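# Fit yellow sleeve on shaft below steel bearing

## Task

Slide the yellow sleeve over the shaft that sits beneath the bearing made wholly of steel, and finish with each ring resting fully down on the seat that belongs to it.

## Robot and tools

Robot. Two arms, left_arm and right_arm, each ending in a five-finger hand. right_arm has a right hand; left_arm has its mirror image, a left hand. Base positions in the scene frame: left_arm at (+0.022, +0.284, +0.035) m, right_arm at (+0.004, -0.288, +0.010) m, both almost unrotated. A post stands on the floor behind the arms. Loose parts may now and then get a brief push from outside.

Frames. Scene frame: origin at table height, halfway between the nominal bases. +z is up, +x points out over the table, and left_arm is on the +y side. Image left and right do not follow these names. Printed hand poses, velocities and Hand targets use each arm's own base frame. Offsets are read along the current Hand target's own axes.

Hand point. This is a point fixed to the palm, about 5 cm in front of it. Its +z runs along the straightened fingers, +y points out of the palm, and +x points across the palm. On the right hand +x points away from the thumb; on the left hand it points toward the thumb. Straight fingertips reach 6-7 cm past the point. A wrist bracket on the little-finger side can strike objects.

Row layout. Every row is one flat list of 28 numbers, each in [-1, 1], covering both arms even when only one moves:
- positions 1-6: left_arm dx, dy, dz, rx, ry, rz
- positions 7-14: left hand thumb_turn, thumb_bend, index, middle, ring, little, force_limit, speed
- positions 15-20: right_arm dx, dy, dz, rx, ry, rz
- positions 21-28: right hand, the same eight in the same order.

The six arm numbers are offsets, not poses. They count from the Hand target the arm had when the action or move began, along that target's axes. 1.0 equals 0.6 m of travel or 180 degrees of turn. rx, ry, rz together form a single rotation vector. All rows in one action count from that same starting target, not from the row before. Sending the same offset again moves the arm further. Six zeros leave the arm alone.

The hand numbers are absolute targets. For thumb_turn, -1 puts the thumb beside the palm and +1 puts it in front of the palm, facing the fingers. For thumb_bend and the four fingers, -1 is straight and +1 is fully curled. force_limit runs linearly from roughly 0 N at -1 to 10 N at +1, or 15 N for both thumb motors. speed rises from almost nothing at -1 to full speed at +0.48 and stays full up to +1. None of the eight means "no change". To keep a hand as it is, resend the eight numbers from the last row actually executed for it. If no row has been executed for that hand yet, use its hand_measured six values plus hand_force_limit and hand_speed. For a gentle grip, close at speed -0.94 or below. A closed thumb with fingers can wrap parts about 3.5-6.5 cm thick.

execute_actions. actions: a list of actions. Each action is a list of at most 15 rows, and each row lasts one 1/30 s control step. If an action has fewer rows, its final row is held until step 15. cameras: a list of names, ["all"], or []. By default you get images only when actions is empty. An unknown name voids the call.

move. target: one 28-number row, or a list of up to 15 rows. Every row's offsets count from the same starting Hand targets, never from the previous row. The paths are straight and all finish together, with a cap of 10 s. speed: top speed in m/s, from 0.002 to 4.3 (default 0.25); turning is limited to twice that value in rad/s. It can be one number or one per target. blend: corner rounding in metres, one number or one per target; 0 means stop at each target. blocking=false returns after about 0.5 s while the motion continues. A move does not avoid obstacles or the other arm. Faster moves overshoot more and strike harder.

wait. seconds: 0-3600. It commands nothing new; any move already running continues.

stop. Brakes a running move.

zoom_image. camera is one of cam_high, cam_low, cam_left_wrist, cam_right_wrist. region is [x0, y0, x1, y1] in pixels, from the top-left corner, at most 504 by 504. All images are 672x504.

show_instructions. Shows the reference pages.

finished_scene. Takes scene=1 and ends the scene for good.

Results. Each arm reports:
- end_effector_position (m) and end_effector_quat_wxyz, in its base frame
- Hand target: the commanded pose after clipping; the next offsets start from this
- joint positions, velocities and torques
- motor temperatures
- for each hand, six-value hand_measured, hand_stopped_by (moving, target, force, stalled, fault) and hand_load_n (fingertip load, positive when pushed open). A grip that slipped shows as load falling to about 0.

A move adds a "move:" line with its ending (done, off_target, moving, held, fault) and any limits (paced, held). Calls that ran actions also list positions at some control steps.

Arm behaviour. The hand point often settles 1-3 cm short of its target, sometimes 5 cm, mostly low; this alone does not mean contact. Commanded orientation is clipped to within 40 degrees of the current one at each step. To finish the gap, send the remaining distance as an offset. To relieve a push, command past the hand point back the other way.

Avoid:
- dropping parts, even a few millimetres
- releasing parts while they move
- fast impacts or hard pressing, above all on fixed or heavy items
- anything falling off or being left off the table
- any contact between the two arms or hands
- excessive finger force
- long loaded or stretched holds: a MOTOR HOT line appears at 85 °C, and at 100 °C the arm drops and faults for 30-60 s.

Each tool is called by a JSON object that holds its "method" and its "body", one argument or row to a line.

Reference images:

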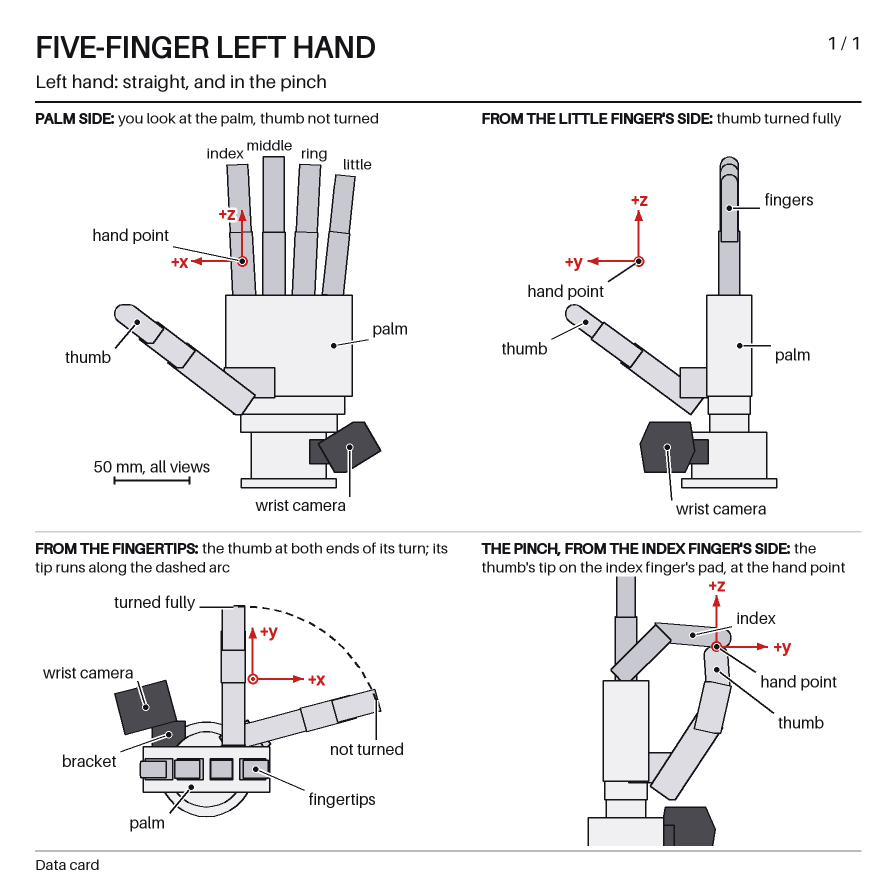

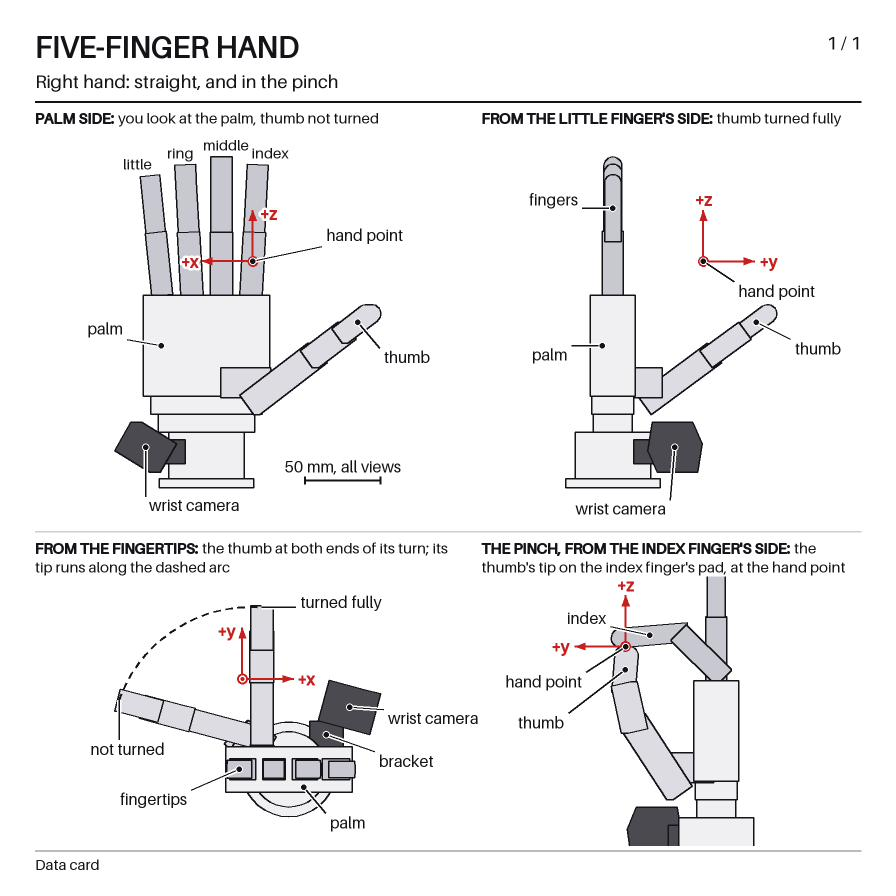

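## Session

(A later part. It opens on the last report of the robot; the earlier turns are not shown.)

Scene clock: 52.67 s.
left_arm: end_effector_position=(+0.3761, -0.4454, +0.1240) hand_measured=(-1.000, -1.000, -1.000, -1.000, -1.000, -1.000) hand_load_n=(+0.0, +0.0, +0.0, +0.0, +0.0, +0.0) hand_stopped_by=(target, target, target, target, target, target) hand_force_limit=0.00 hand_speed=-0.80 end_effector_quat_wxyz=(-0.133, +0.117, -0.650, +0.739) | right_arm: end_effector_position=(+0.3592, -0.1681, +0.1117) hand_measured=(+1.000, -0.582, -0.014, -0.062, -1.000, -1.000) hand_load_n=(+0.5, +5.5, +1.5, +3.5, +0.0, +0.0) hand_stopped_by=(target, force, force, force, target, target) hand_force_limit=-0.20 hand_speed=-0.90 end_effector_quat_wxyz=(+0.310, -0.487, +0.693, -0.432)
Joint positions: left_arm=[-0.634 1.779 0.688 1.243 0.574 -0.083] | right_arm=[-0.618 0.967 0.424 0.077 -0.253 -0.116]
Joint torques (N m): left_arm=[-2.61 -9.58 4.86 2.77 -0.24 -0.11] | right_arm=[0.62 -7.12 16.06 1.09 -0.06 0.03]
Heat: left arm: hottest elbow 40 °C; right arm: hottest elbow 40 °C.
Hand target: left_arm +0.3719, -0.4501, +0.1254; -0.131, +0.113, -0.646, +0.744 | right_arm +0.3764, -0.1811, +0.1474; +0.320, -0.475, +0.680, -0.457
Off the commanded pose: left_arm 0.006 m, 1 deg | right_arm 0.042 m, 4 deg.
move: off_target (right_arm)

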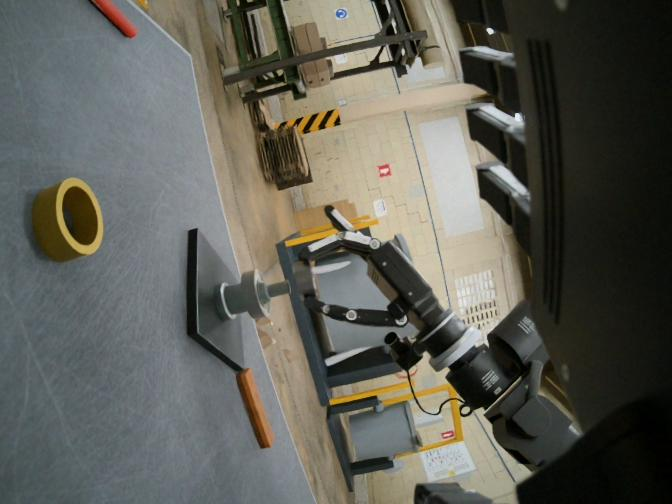

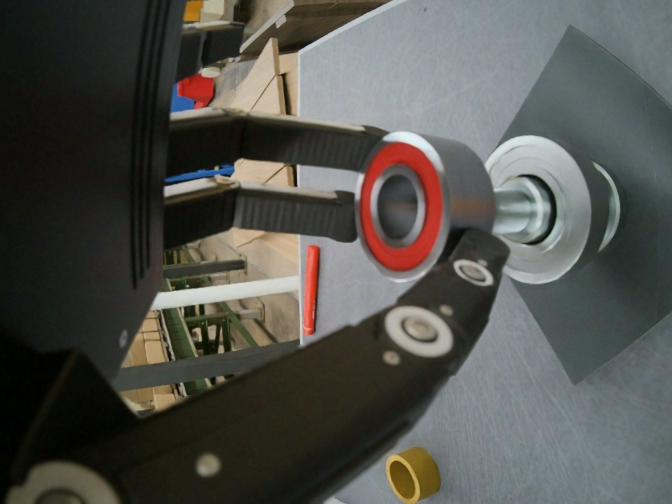

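{"method": "move", "body": {
  "target": [
    [0,0,0,0,0,0,-1,-1,-1,-1,-1,-1,0,-0.8,0,-0.0463,-0.0188,0,0,0,1,-0.1,0.2,0.2,-1,-1,-0.2,-0.9],
    [0,0,0,0,0,0,-1,-1,-1,-1,-1,-1,0,-0.8,-0.1953,0.0232,-0.19,0,0,0,1,-0.1,0.2,0.2,-1,-1,-0.2,-0.9]
  ],
  "blend": 0.01,
  "cameras": ["cam_high","cam_low","cam_left_wrist","cam_right_wrist"],
  "speed": 0.12
}}

Scene clock: 56.57 s.
left_arm: end_effector_position=(+0.3761, -0.4454, +0.1240) hand_measured=(-1.000, -1.000, -1.000, -1.000, -1.000, -1.000) hand_load_n=(+0.0, +0.0, +0.0, +0.0, +0.0, +0.0) hand_stopped_by=(target, target, target, target, target, target) hand_force_limit=0.00 hand_speed=-0.80 end_effector_quat_wxyz=(-0.133, +0.117, -0.650, +0.739) | right_arm: end_effector_position=(+0.3123, -0.0371, +0.1734) hand_measured=(+1.000, -0.582, -0.014, -0.062, -1.000, -1.000) hand_load_n=(+0.5, +5.5, +1.5, +3.5, +0.0, +0.0) hand_stopped_by=(target, force, force, force, target, target) hand_force_limit=-0.20 hand_speed=-0.90 end_effector_quat_wxyz=(+0.313, -0.478, +0.681, -0.458)
Joint positions: left_arm=[-0.634 1.779 0.688 1.243 0.574 -0.083] | right_arm=[-0.063 0.433 0.387 -0.365 0.273 0.103]
Joint torques (N m): left_arm=[-2.55 -9.58 4.85 2.85 -0.21 -0.12] | right_arm=[1.96 -1.26 12.3 1.1 0.15 0.03]
Motor temperatures (°C): left_arm=[36 35 40 30 29 36] | right_arm=[35 35 41 32 33 32]
Heat: left arm: hottest elbow 40 °C; right arm: hottest elbow 41 °C.
Hand target: left_arm +0.3719, -0.4501, +0.1254; -0.131, +0.113, -0.646, +0.744 | right_arm +0.3125, -0.0331, +0.1776; +0.320, -0.475, +0.680, -0.458
Off the commanded pose: left_arm 0.006 m, 1 deg | right_arm 0.006 m, 1 deg.
move: done

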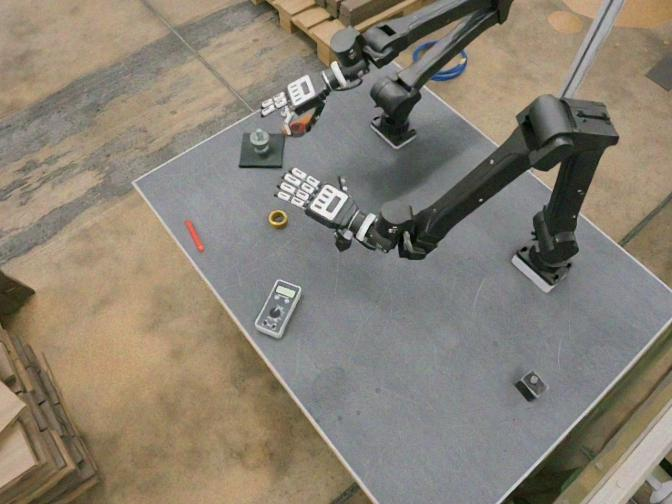

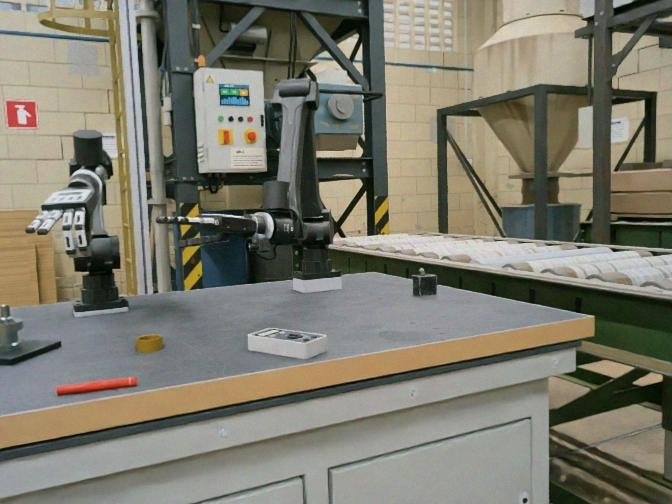

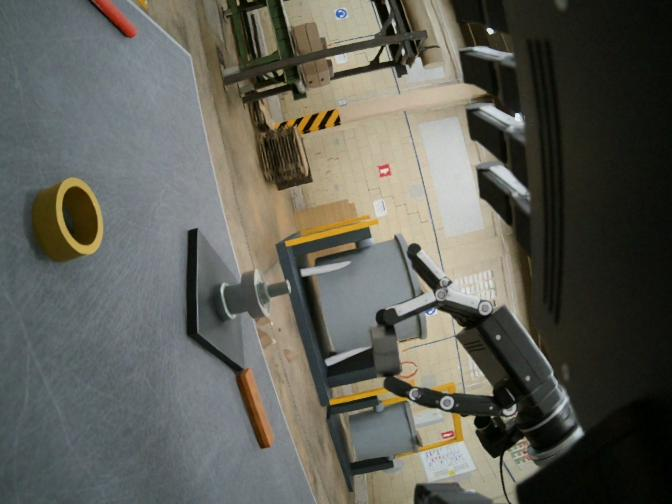

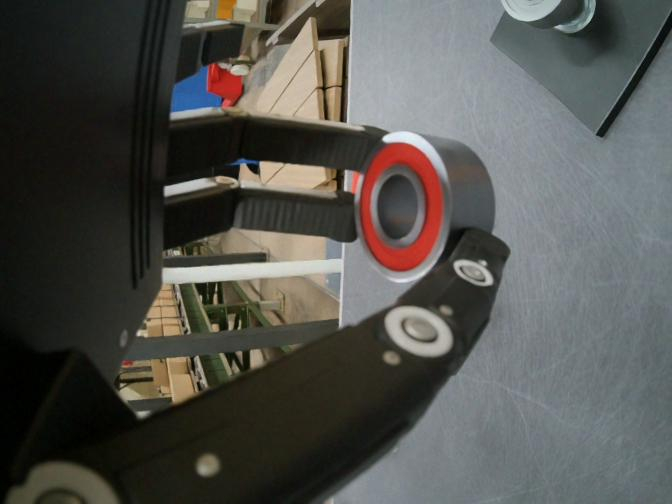

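{"method": "move", "body": {
  "target": [0,0,0,0,0,0,-1,-1,-1,-1,-1,-1,0,-0.8,0,0.1931,0.0783,0,0,0,1,-0.1,0.2,0.2,-1,-1,-0.2,-0.9],
  "cameras": ["cam_high","cam_low","cam_left_wrist","cam_right_wrist"],
  "speed": 0.12
}}

{"method": "zoom_image", "body": {
  "camera": "cam_left_wrist",
  "region": [170, 280, 370, 430]
}}

Scene clock: 58.83 s.
left_arm: end_effector_position=(+0.3761, -0.4454, +0.1240) hand_measured=(-1.000, -1.000, -1.000, -1.000, -1.000, -1.000) hand_load_n=(+0.0, +0.0, +0.0, +0.0, +0.0, +0.0) hand_stopped_by=(target, target, target, target, target, target) hand_force_limit=0.00 hand_speed=-0.80 end_effector_quat_wxyz=(-0.133, +0.117, -0.650, +0.739) | right_arm: end_effector_position=(+0.3069, -0.0367, +0.0473) hand_measured=(+1.000, -0.582, -0.014, -0.062, -1.000, -1.000) hand_load_n=(+0.5, +5.5, +1.5, +3.5, +0.0, +0.0) hand_stopped_by=(target, force, force, force, target, target) hand_force_limit=-0.20 hand_speed=-0.90 end_effector_quat_wxyz=(+0.310, -0.480, +0.683, -0.455)
Joint positions: left_arm=[-0.634 1.779 0.688 1.243 0.574 -0.083] | right_arm=[-0.063 0.649 0.087 0.141 0.274 0.106]
Joint torques (N m): left_arm=[-2.43 -9.52 4.88 2.77 -0.22 -0.12] | right_arm=[2.02 -0.56 10.95 2.22 0.11 0.02]
Heat: left arm: hottest elbow 40 °C; right arm: hottest elbow 41 °C.
Hand target: left_arm +0.3719, -0.4501, +0.1254; -0.131, +0.113, -0.646, +0.744 | right_arm +0.3124, -0.0330, +0.0525; +0.320, -0.475, +0.680, -0.458
Off the commanded pose: left_arm 0.006 m, 1 deg | right_arm 0.009 m, 1 deg.
move: done

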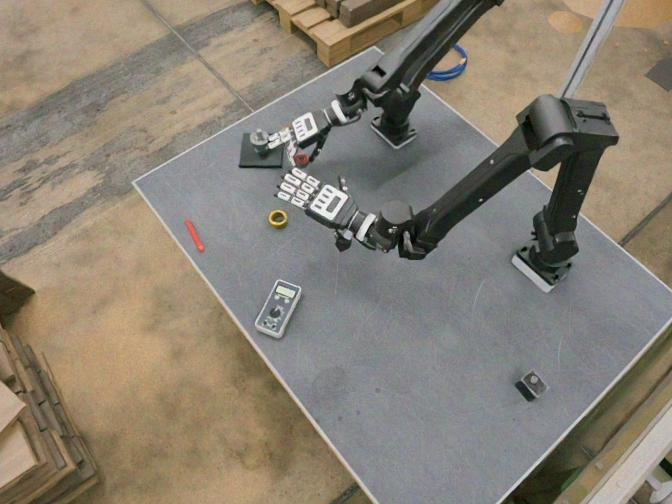

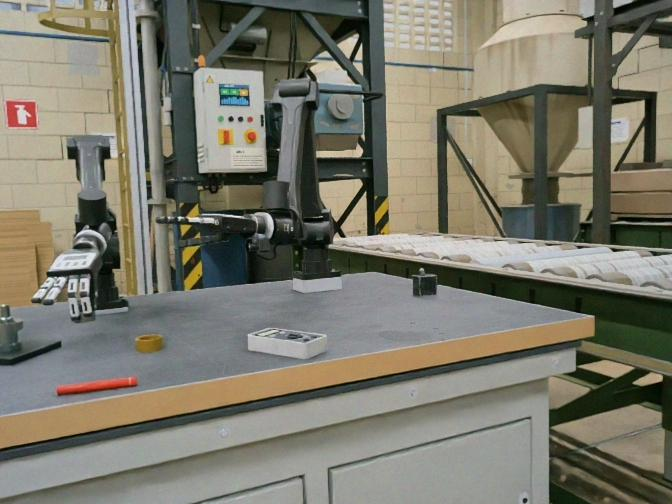

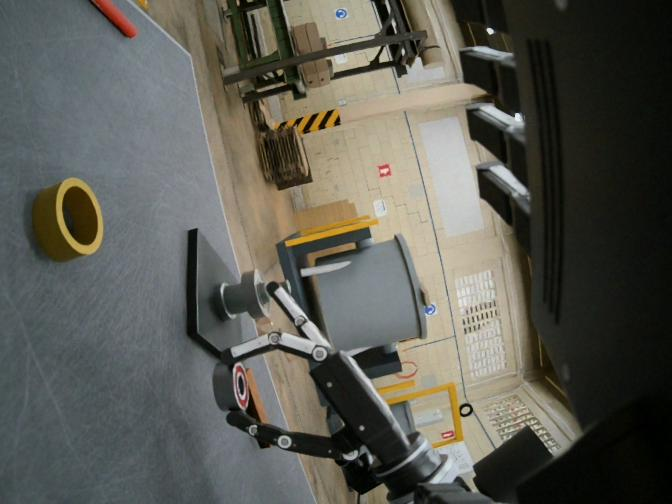

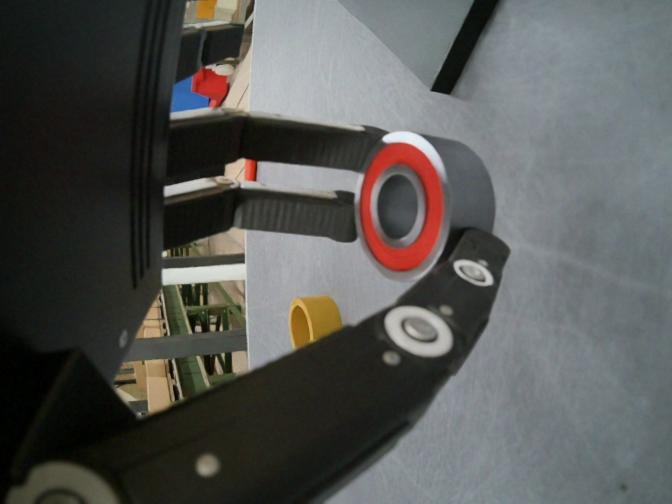

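Scaled by 2.520 from the camera's image (finer frame: 960x720).

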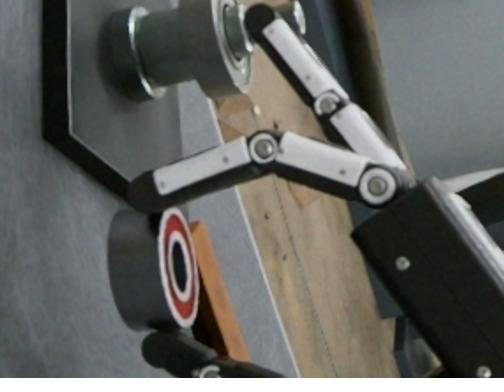

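{"method": "zoom_image", "body": {
  "camera": "cam_high",
  "region": [220, 90, 360, 210]
}}

{"method": "zoom_image", "body": {
  "camera": "cam_low",
  "region": [0, 210, 160, 370]
}}

Scaled by 3.600 from the camera's image (finer frame: 960x720).

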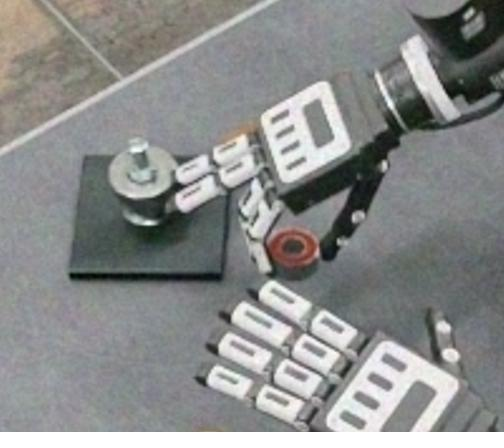

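Scaled by 3.150 from the camera's image (finer frame: 960x720).

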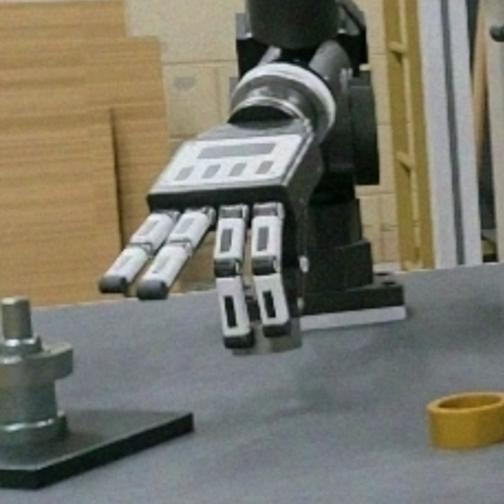

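{"method": "move", "body": {
  "target": [0,0,0,0,0,0,-1,-1,-1,-1,-1,-1,0,-0.8,0,0.0373,-0.0388,0,0,0,1,-0.1,0.2,0.2,-1,-1,-0.2,-0.9],
  "cameras": ["cam_high","cam_low","cam_left_wrist"],
  "speed": 0.08
}}

{"method": "zoom_image", "body": {
  "camera": "cam_left_wrist",
  "region": [170, 300, 370, 450]
}}

{"method": "zoom_image", "body": {
  "camera": "cam_low",
  "region": [0, 240, 140, 360]
}}

Scene clock: 60.93 s.
left_arm: end_effector_position=(+0.3761, -0.4454, +0.1240) hand_measured=(-1.000, -1.000, -1.000, -1.000, -1.000, -1.000) hand_load_n=(+0.0, +0.0, +0.0, +0.0, +0.0, +0.0) hand_stopped_by=(target, target, target, target, target, target) hand_force_limit=0.00 hand_speed=-0.80 end_effector_quat_wxyz=(-0.133, +0.117, -0.650, +0.739) | right_arm: end_effector_position=(+0.2819, -0.0271, +0.0347) hand_measured=(+1.000, -0.582, -0.014, -0.062, -1.000, -1.000) hand_load_n=(+0.5, +5.5, +1.5, +3.5, +0.0, +0.0) hand_stopped_by=(target, force, force, force, target, target) hand_force_limit=-0.20 hand_speed=-0.90 end_effector_quat_wxyz=(+0.310, -0.478, +0.682, -0.458)
Joint positions: left_arm=[-0.634 1.779 0.688 1.243 0.574 -0.083] | right_arm=[0.005 0.464 0.02 0.02 0.338 0.133]
Joint torques (N m): left_arm=[-2.78 -9.7 4.86 2.85 -0.22 -0.12] | right_arm=[1.9 -0.97 11.69 1.16 0.14 0.02]
Heat: left arm: hottest elbow 40 °C; right arm: hottest elbow 41 °C.
Hand target: left_arm +0.3719, -0.4501, +0.1254; -0.131, +0.113, -0.646, +0.744 | right_arm +0.2842, -0.0227, +0.0405; +0.320, -0.475, +0.680, -0.458
Off the commanded pose: left_arm 0.006 m, 1 deg | right_arm 0.008 m, 1 deg.
move: done

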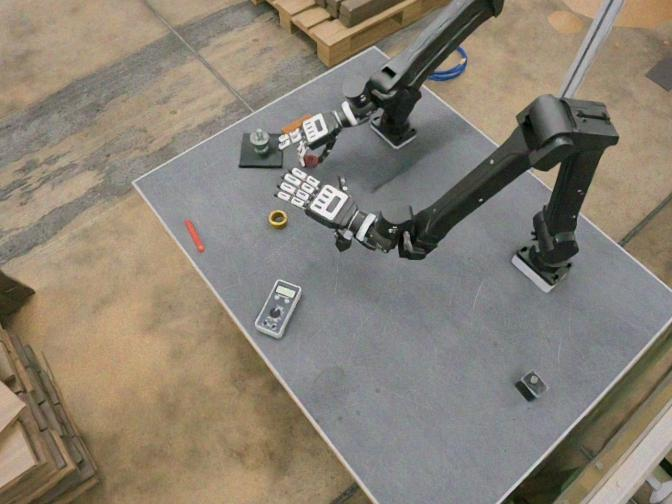

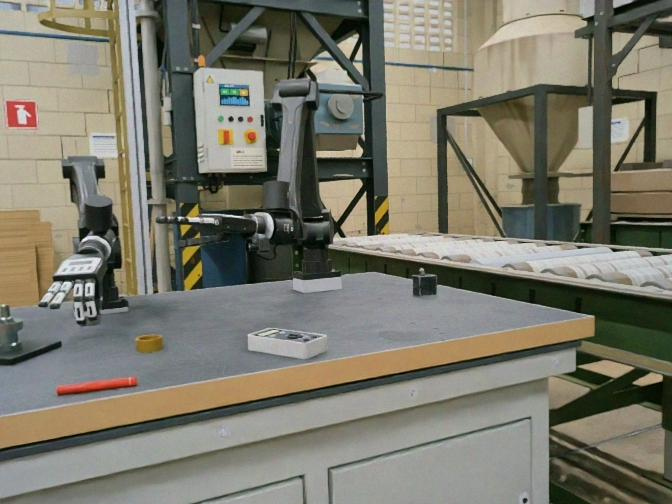

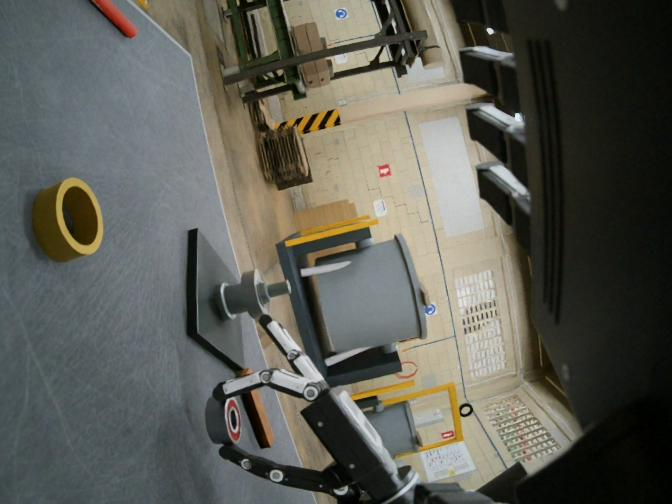

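Scaled by 2.520 from the camera's image (finer frame: 960x720).

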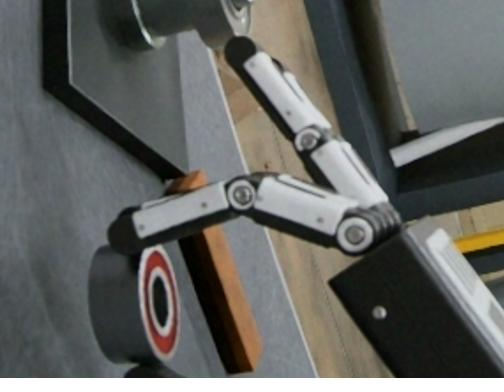

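Scaled by 3.600 from the camera's image (finer frame: 960x720).

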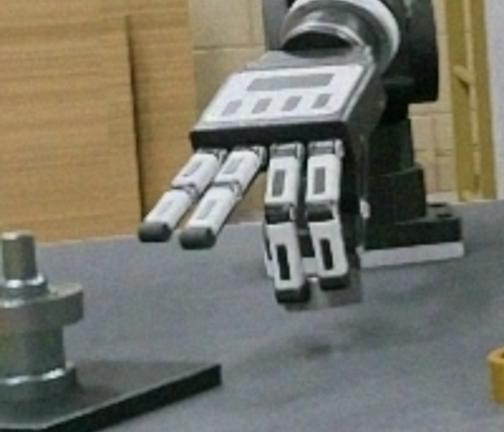

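{"method": "move", "body": {
  "target": [0,0,0,0,0,0,-1,-1,-1,-1,-1,-1,0,-0.8,0,0.0108,0.0044,0,0,0,1,-0.1,0.2,0.2,-1,-1,-0.2,-0.9],
  "cameras": ["cam_low","cam_left_wrist","cam_right_wrist"],
  "speed": 0.04
}}

{"method": "zoom_image", "body": {
  "camera": "cam_left_wrist",
  "region": [170, 340, 320, 460]
}}

{"method": "zoom_image", "body": {
  "camera": "cam_low",
  "region": [40, 270, 140, 360]
}}

Scene clock: 61.87 s.
left_arm: end_effector_position=(+0.3761, -0.4454, +0.1240) hand_measured=(-1.000, -1.000, -1.000, -1.000, -1.000, -1.000) hand_load_n=(+0.0, +0.0, +0.0, +0.0, +0.0, +0.0) hand_stopped_by=(target, target, target, target, target, target) hand_force_limit=0.00 hand_speed=-0.80 end_effector_quat_wxyz=(-0.133, +0.117, -0.650, +0.739) | right_arm: end_effector_position=(+0.2791, -0.0269, +0.0292) hand_measured=(+1.000, -0.582, -0.014, -0.062, -1.000, -1.000) hand_load_n=(+0.5, +5.5, +1.5, +3.5, +0.0, +0.0) hand_stopped_by=(target, force, force, force, target, target) hand_force_limit=-0.20 hand_speed=-0.90 end_effector_quat_wxyz=(+0.309, -0.479, +0.683, -0.457)
Joint positions: left_arm=[-0.634 1.779 0.688 1.243 0.574 -0.083] | right_arm=[0.006 0.466 0.006 0.031 0.339 0.134]
Joint torques (N m): left_arm=[-2.67 -9.76 4.88 2.84 -0.23 -0.12] | right_arm=[1.73 0.56 11.34 2.18 0.14 0.06]
Heat: left arm: hottest elbow 39 °C; right arm: hottest elbow 41 °C.
Hand target: left_arm +0.3719, -0.4501, +0.1254; -0.131, +0.113, -0.646, +0.744 | right_arm +0.2842, -0.0227, +0.0334; +0.320, -0.475, +0.680, -0.457
Off the commanded pose: left_arm 0.006 m, 1 deg | right_arm 0.008 m, 1 deg.
move: done

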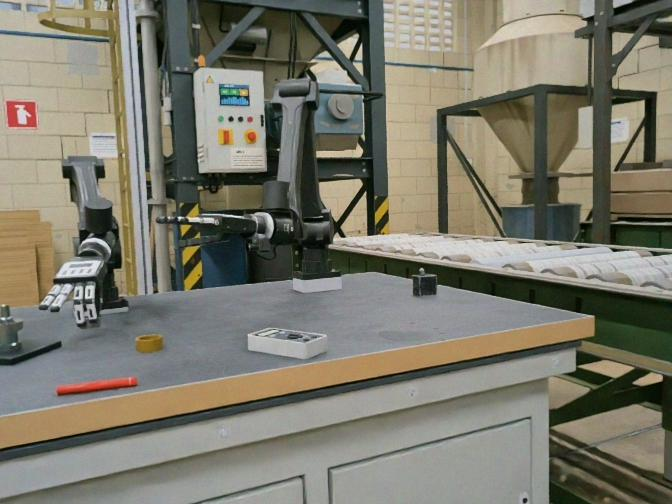

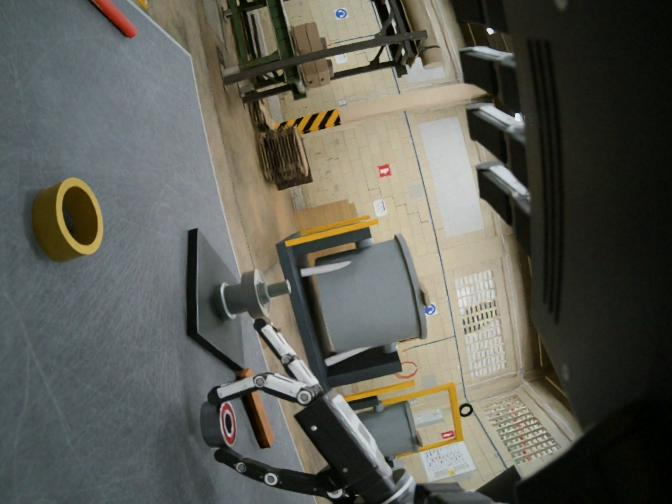

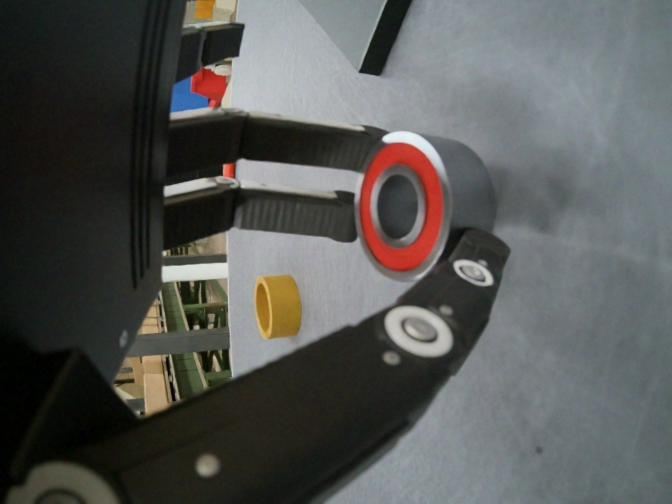

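Scaled by 3.360 from the camera's image (finer frame: 960x720).

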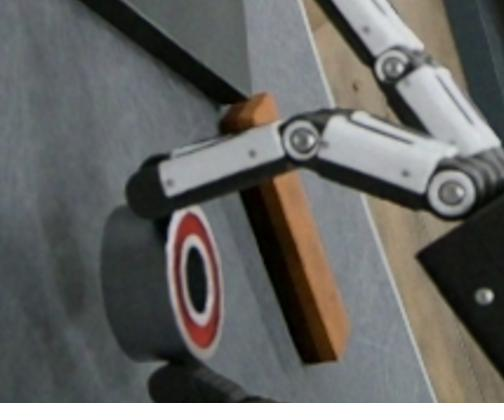

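Scaled by 5.040 from the camera's image (finer frame: 960x720).

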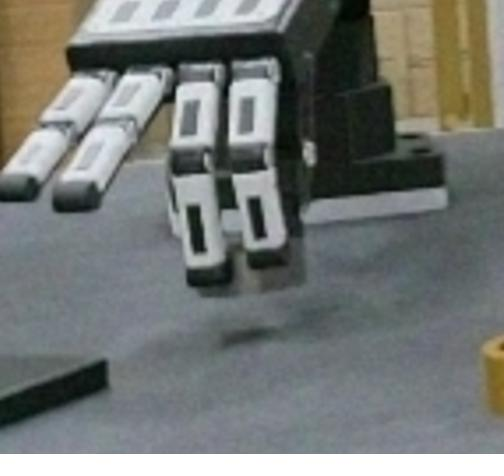

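{"method": "move", "body": {
  "target": [0,0,0,0,0,0,-1,-1,-1,-1,-1,-1,0,-0.8,0,0.0139,0.0056,0,0,0,1,-0.1,0.2,0.2,-1,-1,-0.2,-0.9],
  "cameras": ["cam_low","cam_left_wrist"],
  "speed": 0.04
}}

{"method": "zoom_image", "body": {
  "camera": "cam_low",
  "region": [40, 270, 140, 360]
}}

Scene clock: 62.63 s.
left_arm: end_effector_position=(+0.3761, -0.4454, +0.1240) hand_measured=(-1.000, -1.000, -1.000, -1.000, -1.000, -1.000) hand_load_n=(-0.5, +0.0, +0.0, +0.0, +0.0, +0.0) hand_stopped_by=(target, target, target, target, target, target) hand_force_limit=0.00 hand_speed=-0.80 end_effector_quat_wxyz=(-0.133, +0.117, -0.650, +0.739) | right_arm: end_effector_position=(+0.2793, -0.0269, +0.0277) hand_measured=(+1.000, -0.582, -0.014, -0.062, -1.000, -1.000) hand_load_n=(+0.5, +5.5, +1.5, +3.5, +0.0, +0.0) hand_stopped_by=(target, force, force, force, target, target) hand_force_limit=-0.20 hand_speed=-0.90 end_effector_quat_wxyz=(+0.310, -0.479, +0.682, -0.457)
Joint positions: left_arm=[-0.634 1.779 0.688 1.243 0.574 -0.083] | right_arm=[0.006 0.477 0.001 0.05 0.339 0.134]
Joint torques (N m): left_arm=[-2.61 -9.64 4.88 2.8 -0.23 -0.13] | right_arm=[0.85 -0.09 11.33 1.2 0.07 -0.07]
Heat: left arm: hottest elbow 39 °C; right arm: hottest elbow 41 °C.
Hand target: left_arm +0.3719, -0.4501, +0.1254; -0.131, +0.113, -0.646, +0.744 | right_arm +0.2802, -0.0269, +0.0297; +0.312, -0.478, +0.682, -0.458 (not the last commanded pose)
Off the commanded pose: left_arm 0.006 m, 1 deg | right_arm 0.007 m, 1 deg.
move: held (right_arm; a check stopped the path); limits=held
pose unreachable (right arm): on one or more control steps of this call, first in action 0 (counted from 0), this arm could not follow its commanded pose, so it was not sent that pose on those steps. It may still have moved: this result reports where it is.
cause: moving toward the commanded pose would bring two parts of the arm too close to each other (joints 2 (shoulder) and 3 (elbow) lie between them).

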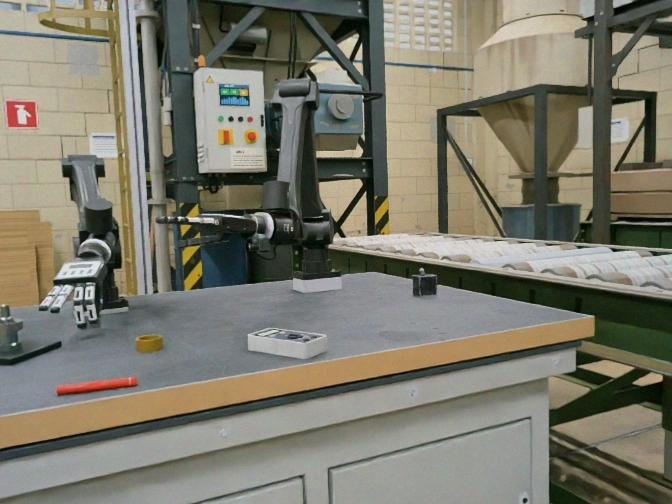

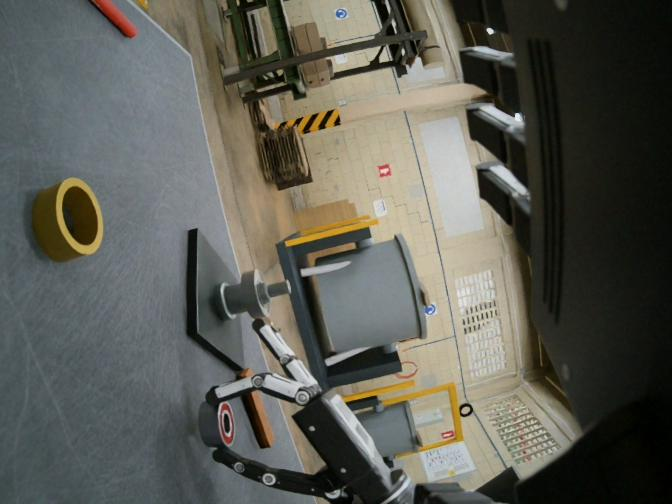

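Scaled by 5.040 from the camera's image (finer frame: 960x720).

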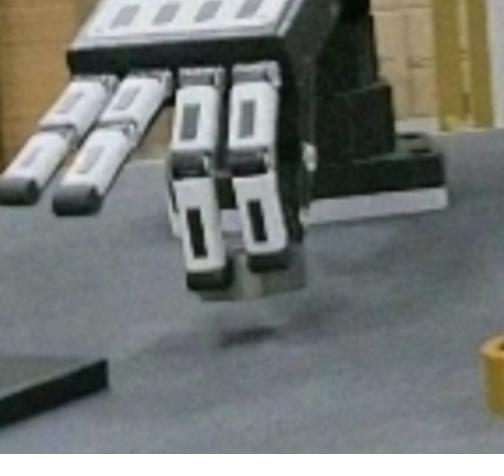

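{"method": "move", "body": {
  "target": [
    [-0.0627,-0.024,-0.1706,0,0,0,-1,-1,-1,-1,-1,-1,0,-0.8,-0.085,-0.1157,0.0633,0,0,0,1,-0.1,0.2,0.2,-1,-1,-0.2,-0.9],
    [-0.0627,-0.024,-0.1706,0,0,0,-1,-1,-1,-1,-1,-1,0,-0.8,-0.085,-0.0692,0.0822,0,0,0,1,-0.1,0.2,0.2,-1,-1,-0.2,-0.9]
  ],
  "cameras": ["all"],
  "blend": 0.01,
  "speed": 0.1
}}

Scene clock: 65.70 s.
left_arm: end_effector_position=(+0.3701, -0.3432, +0.1149) hand_measured=(-1.000, -1.000, -1.000, -1.000, -1.000, -1.000) hand_load_n=(+0.0, +0.0, +0.0, +0.0, +0.0, +0.0) hand_stopped_by=(target, target, target, target, target, target) hand_force_limit=0.00 hand_speed=-0.80 end_effector_quat_wxyz=(-0.122, +0.120, -0.654, +0.737) | right_arm: end_effector_position=(+0.3430, -0.0048, +0.0366) hand_measured=(+1.000, -0.582, -0.014, -0.062, -1.000, -1.000) hand_load_n=(+0.5, +5.5, +2.0, +3.5, +0.0, +0.0) hand_stopped_by=(target, force, force, force, target, target) hand_force_limit=-0.20 hand_speed=-0.90 end_effector_quat_wxyz=(+0.295, -0.486, +0.686, -0.454)
Joint positions: left_arm=[-0.408 1.727 0.536 1.362 0.81 -0.141] | right_arm=[0.13 0.959 0.165 0.315 0.459 0.186]
Joint torques (N m): left_arm=[-1.14 -9.7 3.88 2.61 -0.05 -0.11] | right_arm=[1.44 -3.66 10.89 2.15 0.01 -0.01]
Heat: left arm: hottest elbow 39 °C; right arm: hottest elbow 41 °C.
Hand target: left_arm +0.3720, -0.3400, +0.1254; -0.131, +0.113, -0.646, +0.744 | right_arm +0.3557, -0.0004, +0.0483; +0.311, -0.478, +0.682, -0.458
Off the commanded pose: left_arm 0.011 m, 2 deg | right_arm 0.018 m, 2 deg.
move: off_target (left_arm, right_arm)

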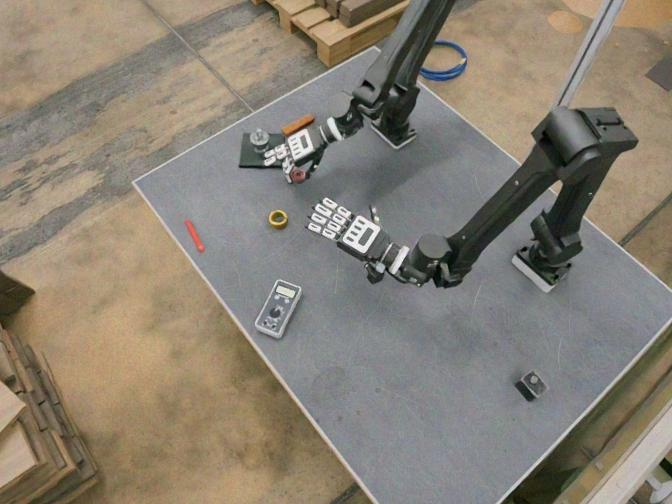

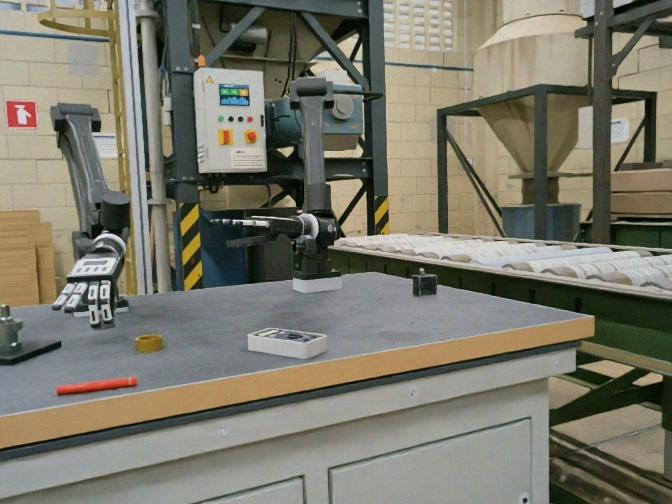

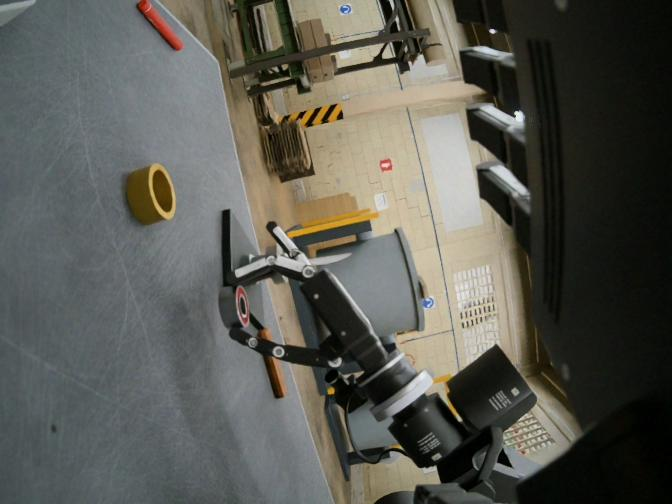

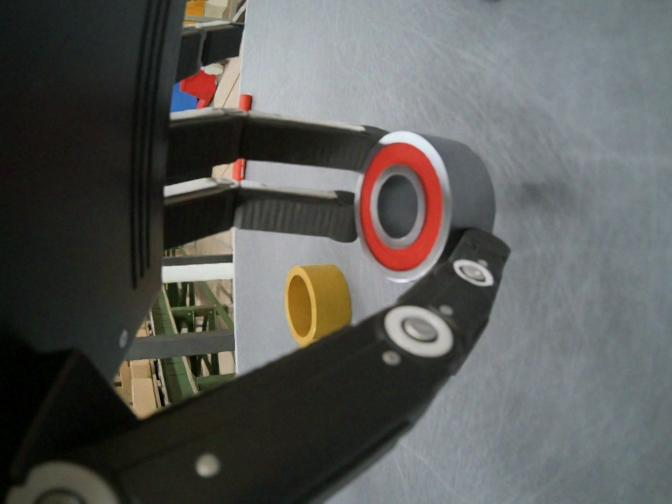

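{"method": "move", "body": {
  "target": [0,0,0,0,0,0,-1,-1,-1,-1,-1,-1,0,-0.8,0,0.0185,0.0075,0,0,0,1,-0.1,0.2,0.2,-1,-1,-0.2,-0.9],
  "cameras": ["cam_low","cam_left_wrist"],
  "speed": 0.04
}}

{"method": "zoom_image", "body": {
  "camera": "cam_low",
  "region": [40, 270, 140, 360]
}}

{"method": "zoom_image", "body": {
  "camera": "cam_left_wrist",
  "region": [180, 230, 320, 370]
}}

Scene clock: 66.87 s.
left_arm: end_effector_position=(+0.3701, -0.3432, +0.1149) hand_measured=(-1.000, -1.000, -1.000, -1.000, -1.000, -1.000) hand_load_n=(-0.5, +0.0, +0.0, +0.0, +0.0, +0.0) hand_stopped_by=(target, target, target, target, target, target) hand_force_limit=0.00 hand_speed=-0.80 end_effector_quat_wxyz=(-0.122, +0.120, -0.654, +0.737) | right_arm: end_effector_position=(+0.3508, -0.0036, +0.0321) hand_measured=(+1.000, -0.582, -0.014, -0.062, -1.000, -1.000) hand_load_n=(+0.0, +5.5, +2.0, +3.5, +0.0, +0.0) hand_stopped_by=(target, force, force, force, target, target) hand_force_limit=-0.20 hand_speed=-0.90 end_effector_quat_wxyz=(+0.301, -0.483, +0.684, -0.457)
Joint positions: left_arm=[-0.408 1.727 0.536 1.362 0.81 -0.142] | right_arm=[0.13 1.031 0.165 0.402 0.458 0.186]
Joint torques (N m): left_arm=[-1.2 -9.58 3.89 2.59 -0.04 -0.12] | right_arm=[1.32 -3.78 8.87 2.28 0.04 -0.04]
Heat: left arm: hottest elbow 39 °C; right arm: hottest elbow 41 °C.
Hand target: left_arm +0.3720, -0.3400, +0.1254; -0.131, +0.113, -0.646, +0.744 | right_arm +0.3555, -0.0005, +0.0363; +0.311, -0.478, +0.682, -0.458
Off the commanded pose: left_arm 0.011 m, 2 deg | right_arm 0.007 m, 1 deg.
move: done

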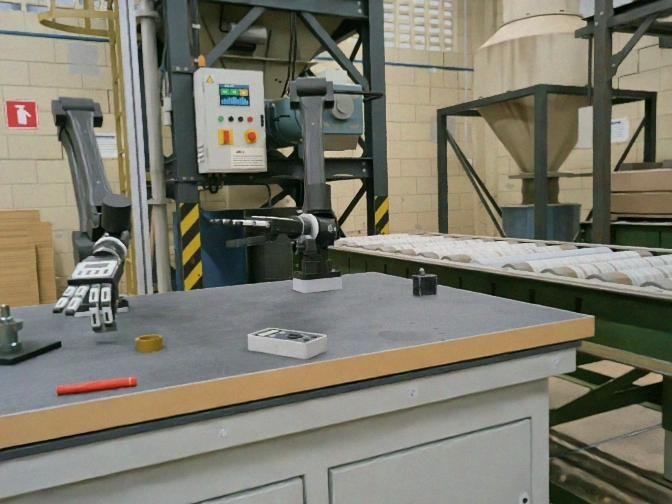

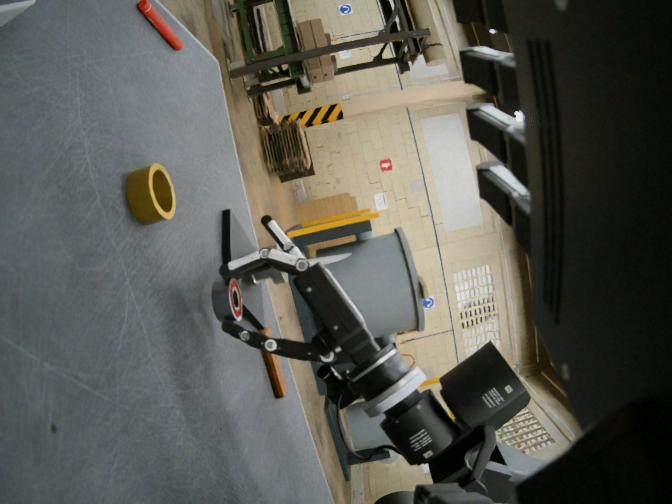

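Scaled by 5.040 from the camera's image (finer frame: 960x720).

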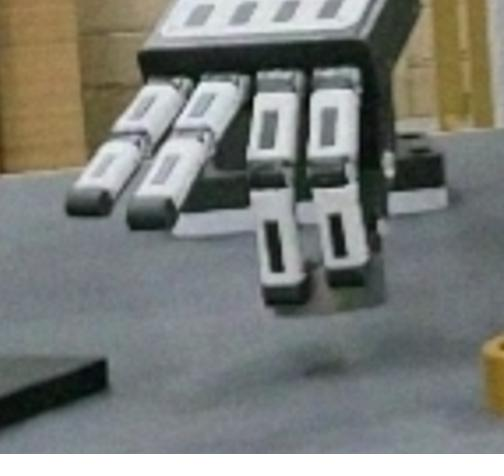

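Scaled by 3.600 from the camera's image (finer frame: 960x720).

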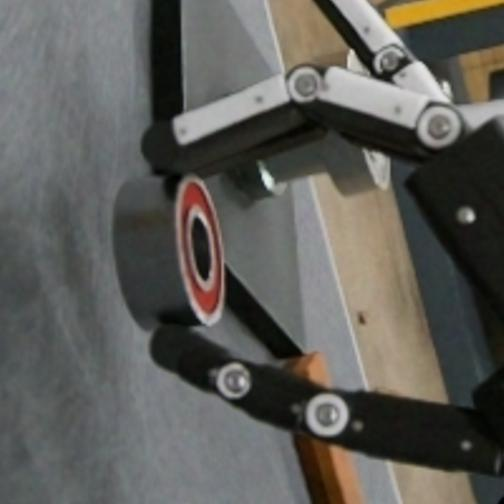

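{"method": "move", "body": {
  "target": [0,0,0,0,0,0,-1,-1,-1,-1,-1,-1,0,-0.8,0,0.0154,0.0063,0,0,0,1,-0.1,0.2,0.2,-1,-1,-0.2,-0.9],
  "cameras": ["cam_low","cam_left_wrist"],
  "speed": 0.04
}}

{"method": "zoom_image", "body": {
  "camera": "cam_low",
  "region": [40, 270, 140, 360]
}}

{"method": "zoom_image", "body": {
  "camera": "cam_left_wrist",
  "region": [180, 230, 320, 370]
}}

Scene clock: 68.00 s.
left_arm: end_effector_position=(+0.3701, -0.3432, +0.1149) hand_measured=(-1.000, -1.000, -1.000, -1.000, -1.000, -1.000) hand_load_n=(-0.5, +0.0, +0.0, +0.0, +0.0, +0.0) hand_stopped_by=(target, target, target, target, target, target) hand_force_limit=0.00 hand_speed=-0.80 end_effector_quat_wxyz=(-0.122, +0.120, -0.654, +0.737) | right_arm: end_effector_position=(+0.3517, -0.0034, +0.0229) hand_measured=(+1.000, -0.582, -0.014, -0.062, -1.000, -1.000) hand_load_n=(+0.5, +5.5, +2.0, +3.5, +0.0, +0.0) hand_stopped_by=(target, force, force, force, target, target) hand_force_limit=-0.20 hand_speed=-0.90 end_effector_quat_wxyz=(+0.302, -0.482, +0.684, -0.457)
Joint positions: left_arm=[-0.408 1.727 0.536 1.362 0.81 -0.142] | right_arm=[0.13 1.093 0.154 0.477 0.457 0.186]
Joint torques (N m): left_arm=[-1.08 -9.52 3.88 2.62 -0.04 -0.11] | right_arm=[1.26 -4.72 8.18 2.24 0.04 0.01]
Heat: left arm: hottest elbow 39 °C; right arm: hottest elbow 41 °C.
Hand target: left_arm +0.3720, -0.3400, +0.1254; -0.131, +0.113, -0.646, +0.744 | right_arm +0.3554, -0.0006, +0.0264; +0.312, -0.478, +0.682, -0.458
Off the commanded pose: left_arm 0.011 m, 2 deg | right_arm 0.006 m, 1 deg.
move: done

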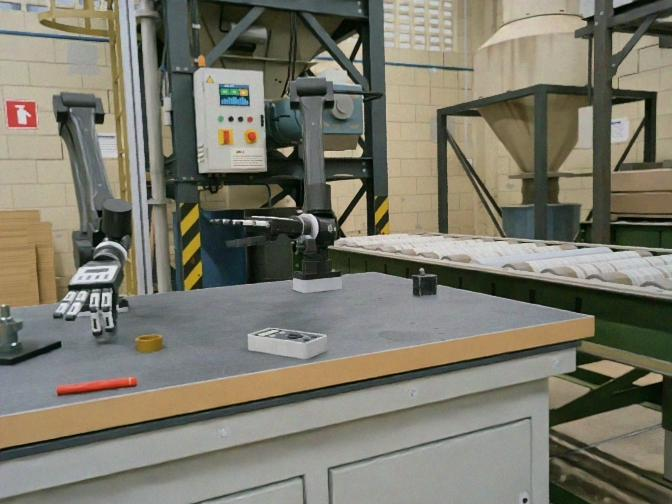

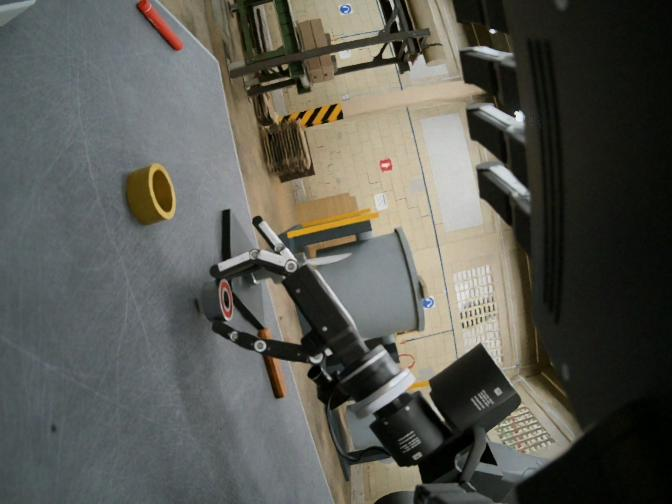

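Scaled by 5.040 from the camera's image (finer frame: 960x720).

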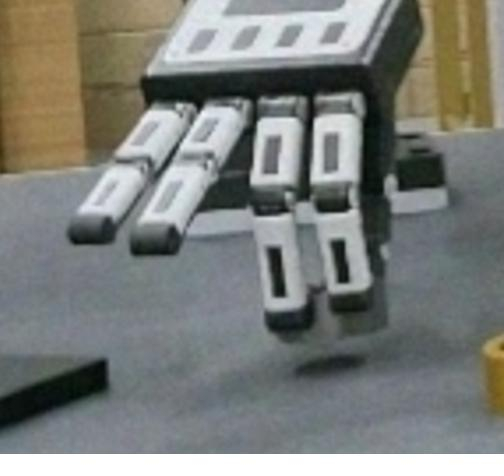

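Scaled by 3.600 from the camera's image (finer frame: 960x720).

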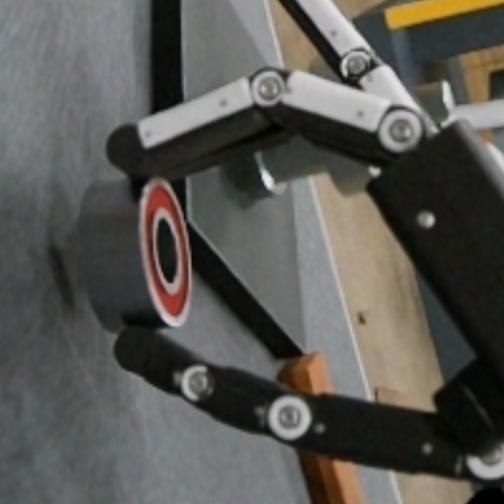

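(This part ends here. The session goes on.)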